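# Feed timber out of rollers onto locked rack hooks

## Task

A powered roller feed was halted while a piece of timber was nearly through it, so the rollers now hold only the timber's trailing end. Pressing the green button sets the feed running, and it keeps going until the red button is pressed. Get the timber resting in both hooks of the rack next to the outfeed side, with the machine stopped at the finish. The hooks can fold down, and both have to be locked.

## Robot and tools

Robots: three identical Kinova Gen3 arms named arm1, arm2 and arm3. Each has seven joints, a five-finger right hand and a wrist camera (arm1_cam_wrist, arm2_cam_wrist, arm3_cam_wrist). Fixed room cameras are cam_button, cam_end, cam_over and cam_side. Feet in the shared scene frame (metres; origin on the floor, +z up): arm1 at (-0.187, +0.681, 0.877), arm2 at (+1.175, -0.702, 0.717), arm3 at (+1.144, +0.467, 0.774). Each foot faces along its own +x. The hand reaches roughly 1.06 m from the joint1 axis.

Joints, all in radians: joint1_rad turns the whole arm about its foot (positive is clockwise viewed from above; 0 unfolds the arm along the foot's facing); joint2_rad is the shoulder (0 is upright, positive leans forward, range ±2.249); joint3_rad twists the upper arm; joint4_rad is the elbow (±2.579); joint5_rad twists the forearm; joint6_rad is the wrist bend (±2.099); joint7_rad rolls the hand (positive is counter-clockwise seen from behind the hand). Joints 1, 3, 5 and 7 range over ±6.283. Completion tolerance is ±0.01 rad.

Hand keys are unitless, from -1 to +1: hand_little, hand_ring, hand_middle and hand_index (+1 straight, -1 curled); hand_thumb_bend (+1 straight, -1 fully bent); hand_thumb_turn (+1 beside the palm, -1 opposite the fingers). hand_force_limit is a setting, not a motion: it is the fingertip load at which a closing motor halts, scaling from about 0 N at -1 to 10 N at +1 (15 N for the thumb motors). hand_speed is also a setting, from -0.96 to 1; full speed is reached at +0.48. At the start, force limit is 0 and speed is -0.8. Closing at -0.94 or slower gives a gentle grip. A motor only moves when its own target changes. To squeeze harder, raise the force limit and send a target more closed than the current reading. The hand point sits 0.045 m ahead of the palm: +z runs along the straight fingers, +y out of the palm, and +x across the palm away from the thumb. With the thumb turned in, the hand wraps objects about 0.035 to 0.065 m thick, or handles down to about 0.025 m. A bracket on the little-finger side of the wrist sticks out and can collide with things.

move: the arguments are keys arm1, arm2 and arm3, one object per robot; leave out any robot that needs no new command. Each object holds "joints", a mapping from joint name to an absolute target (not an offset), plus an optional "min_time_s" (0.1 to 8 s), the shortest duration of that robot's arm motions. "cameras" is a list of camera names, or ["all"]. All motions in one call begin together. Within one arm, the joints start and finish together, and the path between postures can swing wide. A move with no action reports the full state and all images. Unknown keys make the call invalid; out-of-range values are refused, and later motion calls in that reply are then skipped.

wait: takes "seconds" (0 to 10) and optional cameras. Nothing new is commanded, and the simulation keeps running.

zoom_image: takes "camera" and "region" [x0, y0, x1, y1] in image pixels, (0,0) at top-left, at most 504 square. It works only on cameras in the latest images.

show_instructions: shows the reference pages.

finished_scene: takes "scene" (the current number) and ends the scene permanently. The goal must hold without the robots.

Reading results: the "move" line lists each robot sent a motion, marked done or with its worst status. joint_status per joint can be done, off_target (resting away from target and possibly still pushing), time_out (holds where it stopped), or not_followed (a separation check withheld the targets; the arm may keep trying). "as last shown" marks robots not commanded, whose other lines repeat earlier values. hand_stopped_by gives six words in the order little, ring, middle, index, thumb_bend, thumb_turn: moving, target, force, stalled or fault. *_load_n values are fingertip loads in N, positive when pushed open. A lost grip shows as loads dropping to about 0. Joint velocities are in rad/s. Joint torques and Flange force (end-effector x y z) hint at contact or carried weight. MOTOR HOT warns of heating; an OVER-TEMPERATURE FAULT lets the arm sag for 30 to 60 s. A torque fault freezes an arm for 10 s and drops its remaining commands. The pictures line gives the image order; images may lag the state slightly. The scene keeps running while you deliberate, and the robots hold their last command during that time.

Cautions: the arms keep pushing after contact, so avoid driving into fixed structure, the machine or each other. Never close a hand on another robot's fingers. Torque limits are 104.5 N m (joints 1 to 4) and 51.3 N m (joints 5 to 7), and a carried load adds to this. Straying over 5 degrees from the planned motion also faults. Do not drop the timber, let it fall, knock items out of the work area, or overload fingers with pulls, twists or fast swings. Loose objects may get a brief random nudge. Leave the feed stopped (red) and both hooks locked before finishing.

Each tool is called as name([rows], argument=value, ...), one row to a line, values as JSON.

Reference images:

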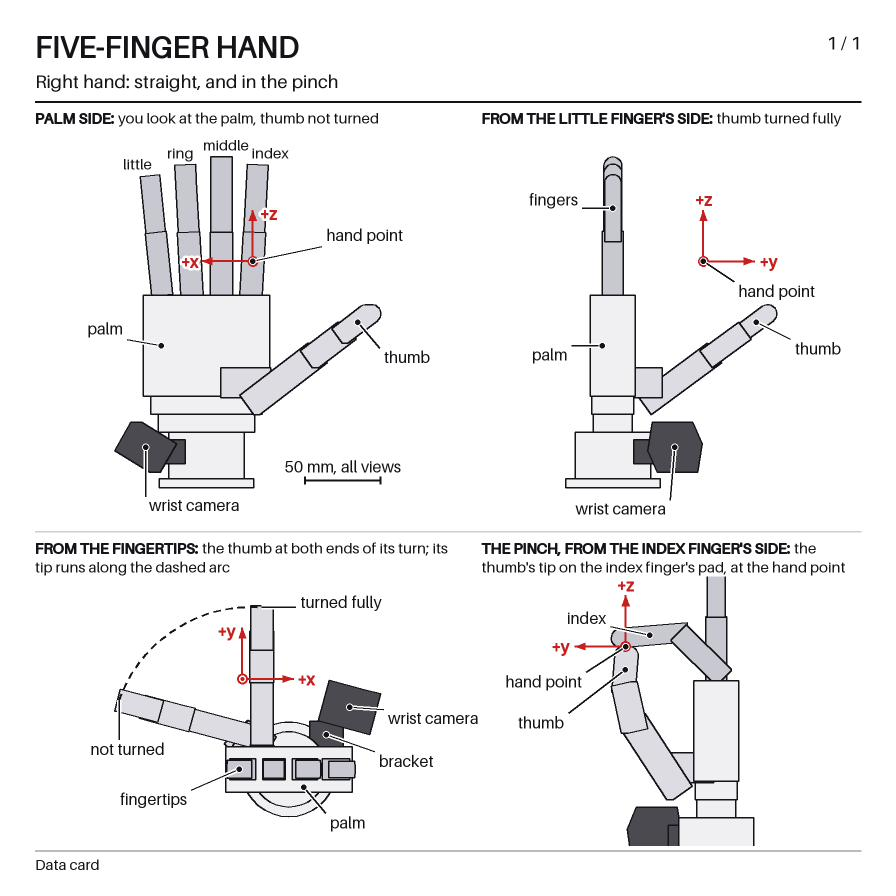

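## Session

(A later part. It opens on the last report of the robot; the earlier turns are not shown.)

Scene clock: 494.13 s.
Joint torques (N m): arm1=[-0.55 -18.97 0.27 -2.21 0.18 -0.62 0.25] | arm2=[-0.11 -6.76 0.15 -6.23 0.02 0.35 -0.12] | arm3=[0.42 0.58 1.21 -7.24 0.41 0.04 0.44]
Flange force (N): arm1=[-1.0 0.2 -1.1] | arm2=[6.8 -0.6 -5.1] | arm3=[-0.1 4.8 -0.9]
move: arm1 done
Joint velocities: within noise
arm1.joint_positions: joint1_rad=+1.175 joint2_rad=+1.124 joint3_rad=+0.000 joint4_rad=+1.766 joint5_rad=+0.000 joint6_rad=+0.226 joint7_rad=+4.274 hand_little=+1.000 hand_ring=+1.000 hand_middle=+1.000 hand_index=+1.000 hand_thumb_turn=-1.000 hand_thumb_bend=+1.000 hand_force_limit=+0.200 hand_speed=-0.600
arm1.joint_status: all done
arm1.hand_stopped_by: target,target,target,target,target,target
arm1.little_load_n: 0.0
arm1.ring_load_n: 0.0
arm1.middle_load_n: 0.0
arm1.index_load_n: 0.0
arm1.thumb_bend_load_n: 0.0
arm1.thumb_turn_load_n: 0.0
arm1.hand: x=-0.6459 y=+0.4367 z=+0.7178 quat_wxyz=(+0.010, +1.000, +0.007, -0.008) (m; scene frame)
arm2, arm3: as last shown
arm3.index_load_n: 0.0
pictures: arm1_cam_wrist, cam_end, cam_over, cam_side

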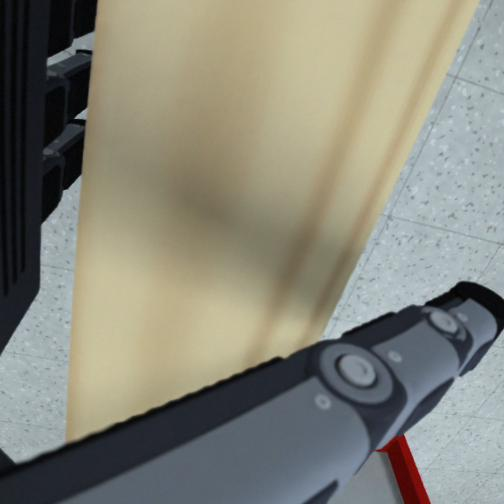

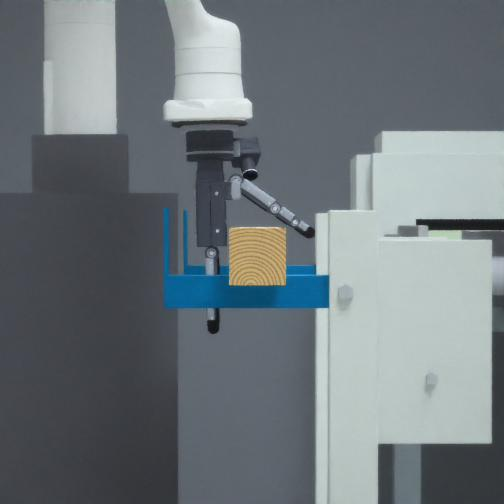

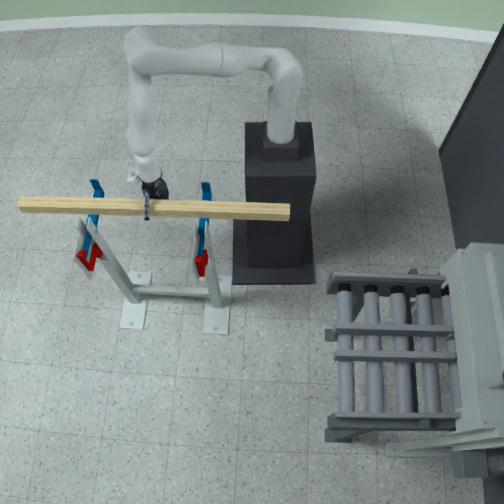

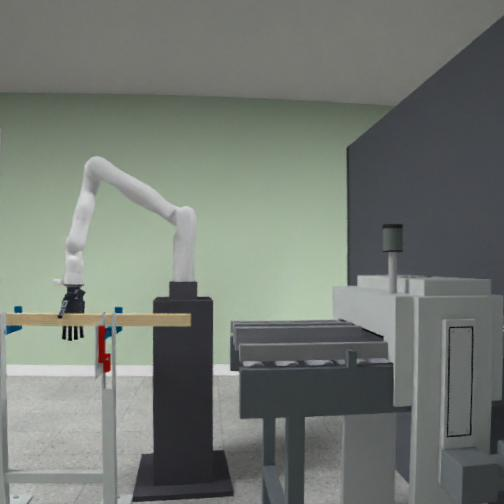

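move(arm1={"joints": {"joint1_rad": 1.193, "joint2_rad": 1.1215, "joint4_rad": 1.7803, "joint6_rad": 0.2148, "joint7_rad": 4.2916}, "min_time_s": 1.0})

move(arm1={"joints": {"joint2_rad": 0.9075, "joint4_rad": 1.8351, "joint6_rad": 0.374}, "min_time_s": 2.0})

move(arm1={"joints": {"joint2_rad": 0.7131, "joint4_rad": 1.825, "joint6_rad": 0.5785}, "min_time_s": 2.0})

wait(seconds=0.5, cameras=["cam_over", "cam_side", "cam_end"])

zoom_image(camera="cam_over", region=[50, 180, 240, 290])

zoom_image(camera="cam_end", region=[130, 150, 350, 370])

Scene clock: 497.70 s.
Joint torques (N m): arm1=[-0.5 -18.83 0.32 -2.14 0.15 -0.66 0.28] | arm2=[-0.12 -6.76 0.16 -6.23 0.04 0.35 -0.11] | arm3=[0.42 0.58 1.18 -7.23 0.38 0.04 0.45]
Flange force (N): arm1=[-1.0 0.3 -1.2] | arm2=[6.8 -0.5 -5.1] | arm3=[-0.2 4.8 -1.0]
move: arm1 done
Joint velocities: within noise
arm1.joint_positions: joint1_rad=+1.193 joint2_rad=+1.121 joint3_rad=+0.000 joint4_rad=+1.780 joint5_rad=+0.000 joint6_rad=+0.215 joint7_rad=+4.292 hand_little=+1.000 hand_ring=+1.000 hand_middle=+1.000 hand_index=+1.000 hand_thumb_turn=-1.000 hand_thumb_bend=+1.000 hand_force_limit=+0.200 hand_speed=-0.600
arm1.joint_status: all done
arm1.hand_stopped_by: target,target,target,target,target,target
arm1.little_load_n: 0.0
arm1.ring_load_n: 0.0
arm1.middle_load_n: 0.5
arm1.index_load_n: 0.0
arm1.thumb_bend_load_n: -0.5
arm1.thumb_turn_load_n: -0.5
arm1.hand: x=-0.6455 y=+0.4461 z=+0.7176 quat_wxyz=(+0.010, +1.000, +0.007, -0.008) (m; scene frame)
arm2, arm3: as last shown
pictures: none

Scene clock: 500.00 s.
Joint torques (N m): arm1=[-0.52 -17.98 0.3 -3.22 0.18 -0.64 0.26] | arm2=[-0.13 -6.74 0.17 -6.22 0.02 0.33 -0.11] | arm3=[0.37 0.56 1.24 -7.27 0.37 0.04 0.46]
Flange force (N): arm1=[-1.3 0.3 -1.2] | arm2=[6.8 -0.5 -5.2] | arm3=[-0.1 5.0 -0.8]
move: arm1 done
Joint velocities: within noise
arm1.joint_positions: joint1_rad=+1.193 joint2_rad=+0.908 joint3_rad=+0.000 joint4_rad=+1.835 joint5_rad=+0.000 joint6_rad=+0.374 joint7_rad=+4.292 hand_little=+1.000 hand_ring=+1.000 hand_middle=+1.000 hand_index=+1.000 hand_thumb_turn=-1.000 hand_thumb_bend=+1.000 hand_force_limit=+0.200 hand_speed=-0.600
arm1.joint_status: all done
arm1.hand_stopped_by: target,target,target,target,target,target
arm1.little_load_n: 0.0
arm1.ring_load_n: 0.0
arm1.middle_load_n: 0.0
arm1.index_load_n: 0.0
arm1.thumb_bend_load_n: 0.0
arm1.thumb_turn_load_n: 0.5
arm1.hand: x=-0.6460 y=+0.4470 z=+0.8096 quat_wxyz=(+0.010, +1.000, +0.007, -0.008) (m; scene frame)
arm2, arm3: as last shown
arm3.ring_load_n: 0.5
pictures: none

Scene clock: 502.30 s.
Joint torques (N m): arm1=[-0.45 -16.84 0.19 -4.74 0.16 -0.67 0.3] | arm2=[-0.13 -6.75 0.16 -6.21 0.01 0.36 -0.1] | arm3=[0.35 0.56 1.23 -7.25 0.41 0.05 0.45]
Flange force (N): arm1=[-0.6 0.3 -1.6] | arm2=[6.8 -0.5 -5.1] | arm3=[-0.1 5.0 -0.9]
move: arm1 done
Joint velocities: within noise
arm1.joint_positions: joint1_rad=+1.193 joint2_rad=+0.713 joint3_rad=+0.000 joint4_rad=+1.825 joint5_rad=+0.000 joint6_rad=+0.578 joint7_rad=+4.292 hand_little=+1.000 hand_ring=+1.000 hand_middle=+1.000 hand_index=+1.000 hand_thumb_turn=-1.000 hand_thumb_bend=+1.000 hand_force_limit=+0.200 hand_speed=-0.600
arm1.joint_status: all done
arm1.hand_stopped_by: target,target,target,target,target,target
arm1.little_load_n: 0.0
arm1.ring_load_n: 0.0
arm1.middle_load_n: 0.0
arm1.index_load_n: 0.0
arm1.thumb_bend_load_n: 0.0
arm1.thumb_turn_load_n: 0.0
arm1.hand: x=-0.6466 y=+0.4479 z=+0.8996 quat_wxyz=(+0.010, +1.000, +0.007, -0.008) (m; scene frame)
arm2, arm3: as last shown
arm2.thumb_turn_load_n: 0.5
arm3.ring_load_n: 0.0
pictures: none

Scene clock: 502.80 s.
Joint torques (N m): arm1=[-0.53 -16.9 0.23 -4.65 0.15 -0.62 0.3] | arm2=[-0.12 -6.77 0.18 -6.25 0.04 0.34 -0.1] | arm3=[0.43 0.56 1.24 -7.31 0.41 0.04 0.44]
Flange force (N): arm1=[-1.0 0.2 -1.4] | arm2=[6.8 -0.5 -5.1] | arm3=[-0.1 4.9 -0.7]
Joint velocities: within noise
arm1.joint_positions: joint1_rad=+1.193 joint2_rad=+0.713 joint3_rad=+0.000 joint4_rad=+1.825 joint5_rad=+0.000 joint6_rad=+0.578 joint7_rad=+4.292 hand_little=+1.000 hand_ring=+1.000 hand_middle=+1.000 hand_index=+1.000 hand_thumb_turn=-1.000 hand_thumb_bend=+1.000 hand_force_limit=+0.200 hand_speed=-0.600
arm1.joint_status: all done
arm1.hand_stopped_by: target,target,target,target,target,target
arm1.little_load_n: 0.0
arm1.ring_load_n: 0.0
arm1.middle_load_n: 0.0
arm1.index_load_n: 0.0
arm1.thumb_bend_load_n: 0.0
arm1.thumb_turn_load_n: 0.0
arm1.hand: x=-0.6466 y=+0.4479 z=+0.8996 quat_wxyz=(+0.010, +1.000, +0.007, -0.008) (m; scene frame)
arm2.joint_positions: joint1_rad=-0.355 joint2_rad=+0.193 joint3_rad=+0.000 joint4_rad=+2.014 joint5_rad=+0.000 joint6_rad=+0.934 joint7_rad=-1.570 hand_little=-1.000 hand_ring=-1.000 hand_middle=-1.000 hand_index=+1.000 hand_thumb_turn=+1.000 hand_thumb_bend=+1.000 hand_force_limit=+0.000 hand_speed=+0.000
arm2.joint_status: not commanded
arm2.hand_stopped_by: target,target,target,target,target,target
arm2.little_load_n: 0.0
arm2.ring_load_n: 0.0
arm2.middle_load_n: 0.0
arm2.index_load_n: 0.0
arm2.thumb_bend_load_n: 0.0
arm2.thumb_turn_load_n: 0.0
arm2.hand: x=+0.9388 y=-0.4217 z=+0.9047 quat_wxyz=(-0.006, +0.884, -0.468, +0.004) (m; scene frame)
arm3.joint_positions: joint1_rad=+0.362 joint2_rad=-0.482 joint3_rad=-0.168 joint4_rad=+1.635 joint5_rad=-0.061 joint6_rad=+1.896 joint7_rad=-2.109 hand_little=+1.000 hand_ring=+1.000 hand_middle=+1.000 hand_index=+1.000 hand_thumb_turn=+1.000 hand_thumb_bend=+1.000 hand_force_limit=+0.000 hand_speed=-0.800
arm3.joint_status: not commanded
arm3.hand_stopped_by: target,target,target,target,target,target
arm3.little_load_n: 0.0
arm3.ring_load_n: 0.0
arm3.middle_load_n: 0.0
arm3.index_load_n: 0.0
arm3.thumb_bend_load_n: 0.0
arm3.thumb_turn_load_n: 0.0
arm3.hand: x=+1.1452 y=+0.2838 z=+1.2405 quat_wxyz=(-0.027, -0.917, -0.396, +0.034) (m; scene frame)
wait: 0.50 s; at rest by 0.27 s
pictures: cam_end, cam_over, cam_side

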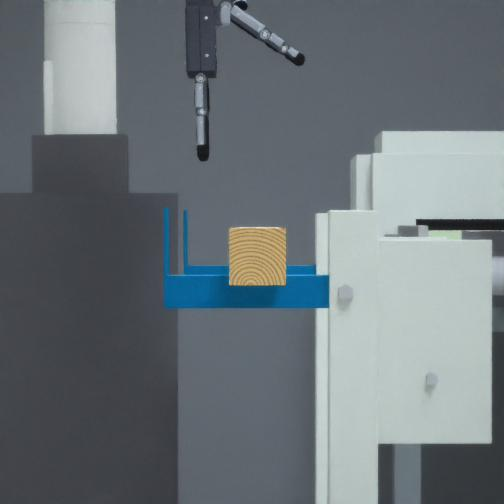

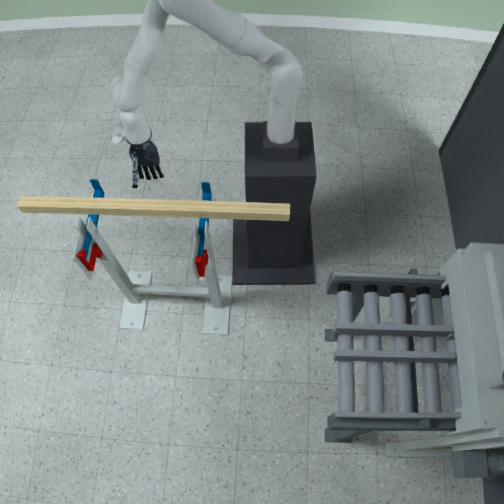

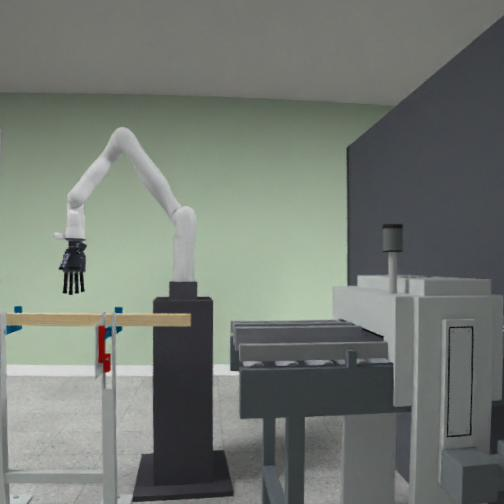

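Scaled by 2.653 from the camera's 504x504 image, which has a finer 720x720 frame.

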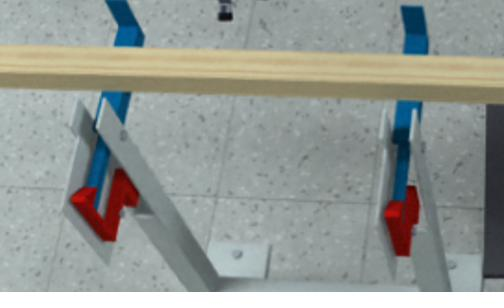

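Scaled by 2.291 from the camera's 504x504 image, which has a finer 720x720 frame.

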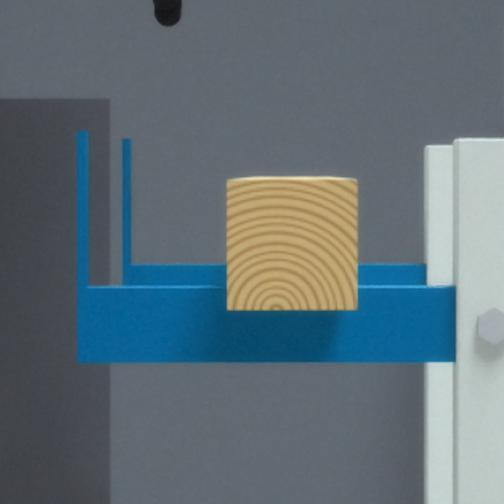

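move(arm2={"joints": {"joint2_rad": 0.2599, "joint4_rad": 2.0839, "joint6_rad": 0.7978}, "min_time_s": 0.8})

move(arm2={"joints": {"joint2_rad": 0.1933, "joint4_rad": 2.0138, "joint6_rad": 0.9345}, "min_time_s": 0.8}, cameras=["cam_over", "cam_end"])

finished_scene(scene=1)

Scene clock: 504.83 s.
Joint torques (N m): arm1=[-0.49 -16.91 0.19 -4.72 0.16 -0.65 0.28] | arm2=[-0.13 -5.74 0.19 -4.44 0.05 0.46 -0.1] | arm3=[0.39 0.56 1.26 -7.27 0.4 0.03 0.48]
Flange force (N): arm1=[-0.8 0.2 -1.4] | arm2=[6.3 -0.6 -10.4] | arm3=[0.0 5.2 -0.9]
move: arm2 done
Joint velocities: within noise
arm1, arm3: as last shown
arm1.middle_load_n: 0.5
arm2.joint_positions: joint1_rad=-0.355 joint2_rad=+0.260 joint3_rad=+0.000 joint4_rad=+2.084 joint5_rad=+0.000 joint6_rad=+0.798 joint7_rad=-1.570 hand_little=-1.000 hand_ring=-1.000 hand_middle=-1.000 hand_index=+1.000 hand_thumb_turn=+1.000 hand_thumb_bend=+1.000 hand_force_limit=+0.000 hand_speed=+0.000
arm2.joint_status: all done
arm2.hand_stopped_by: target,target,target,target,target,target
arm2.little_load_n: 0.0
arm2.ring_load_n: 0.0
arm2.middle_load_n: 0.0
arm2.index_load_n: 0.0
arm2.thumb_bend_load_n: 0.0
arm2.thumb_turn_load_n: 0.0
arm2.hand: x=+0.9396 y=-0.4218 z=+0.8657 quat_wxyz=(-0.006, +0.884, -0.468, +0.004) (m; scene frame)
pictures: none

Scene clock: 505.93 s.
Joint torques (N m): arm1=[-0.48 -16.87 0.21 -4.75 0.16 -0.65 0.27] | arm2=[-0.12 -6.71 0.13 -6.24 0.04 0.33 -0.13] | arm3=[0.39 0.61 1.23 -7.24 0.4 0.01 0.46]
Flange force (N): arm1=[-0.7 0.1 -1.5] | arm2=[6.9 -0.6 -5.2] | arm3=[0.0 5.0 -1.0]
move: arm2 done
Joint velocities: within noise
arm1, arm3: as last shown
arm1.middle_load_n: 0.0
arm2.joint_positions: joint1_rad=-0.355 joint2_rad=+0.193 joint3_rad=+0.000 joint4_rad=+2.014 joint5_rad=+0.000 joint6_rad=+0.935 joint7_rad=-1.570 hand_little=-1.000 hand_ring=-1.000 hand_middle=-1.000 hand_index=+1.000 hand_thumb_turn=+1.000 hand_thumb_bend=+1.000 hand_force_limit=+0.000 hand_speed=+0.000
arm2.joint_status: all done
arm2.hand_stopped_by: target,target,target,target,target,target
arm2.little_load_n: 0.0
arm2.ring_load_n: 0.0
arm2.middle_load_n: 0.0
arm2.index_load_n: 0.0
arm2.thumb_bend_load_n: 0.0
arm2.thumb_turn_load_n: 0.0
arm2.hand: x=+0.9388 y=-0.4217 z=+0.9047 quat_wxyz=(-0.006, +0.884, -0.468, +0.004) (m; scene frame)
arm3.thumb_bend_load_n: -0.5
pictures: cam_end, cam_over

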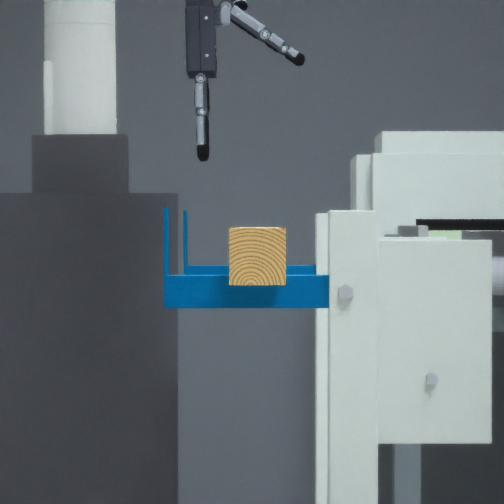

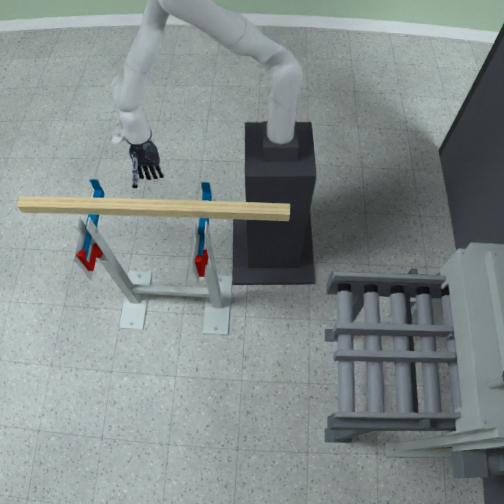

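The scene is finished: the task was done.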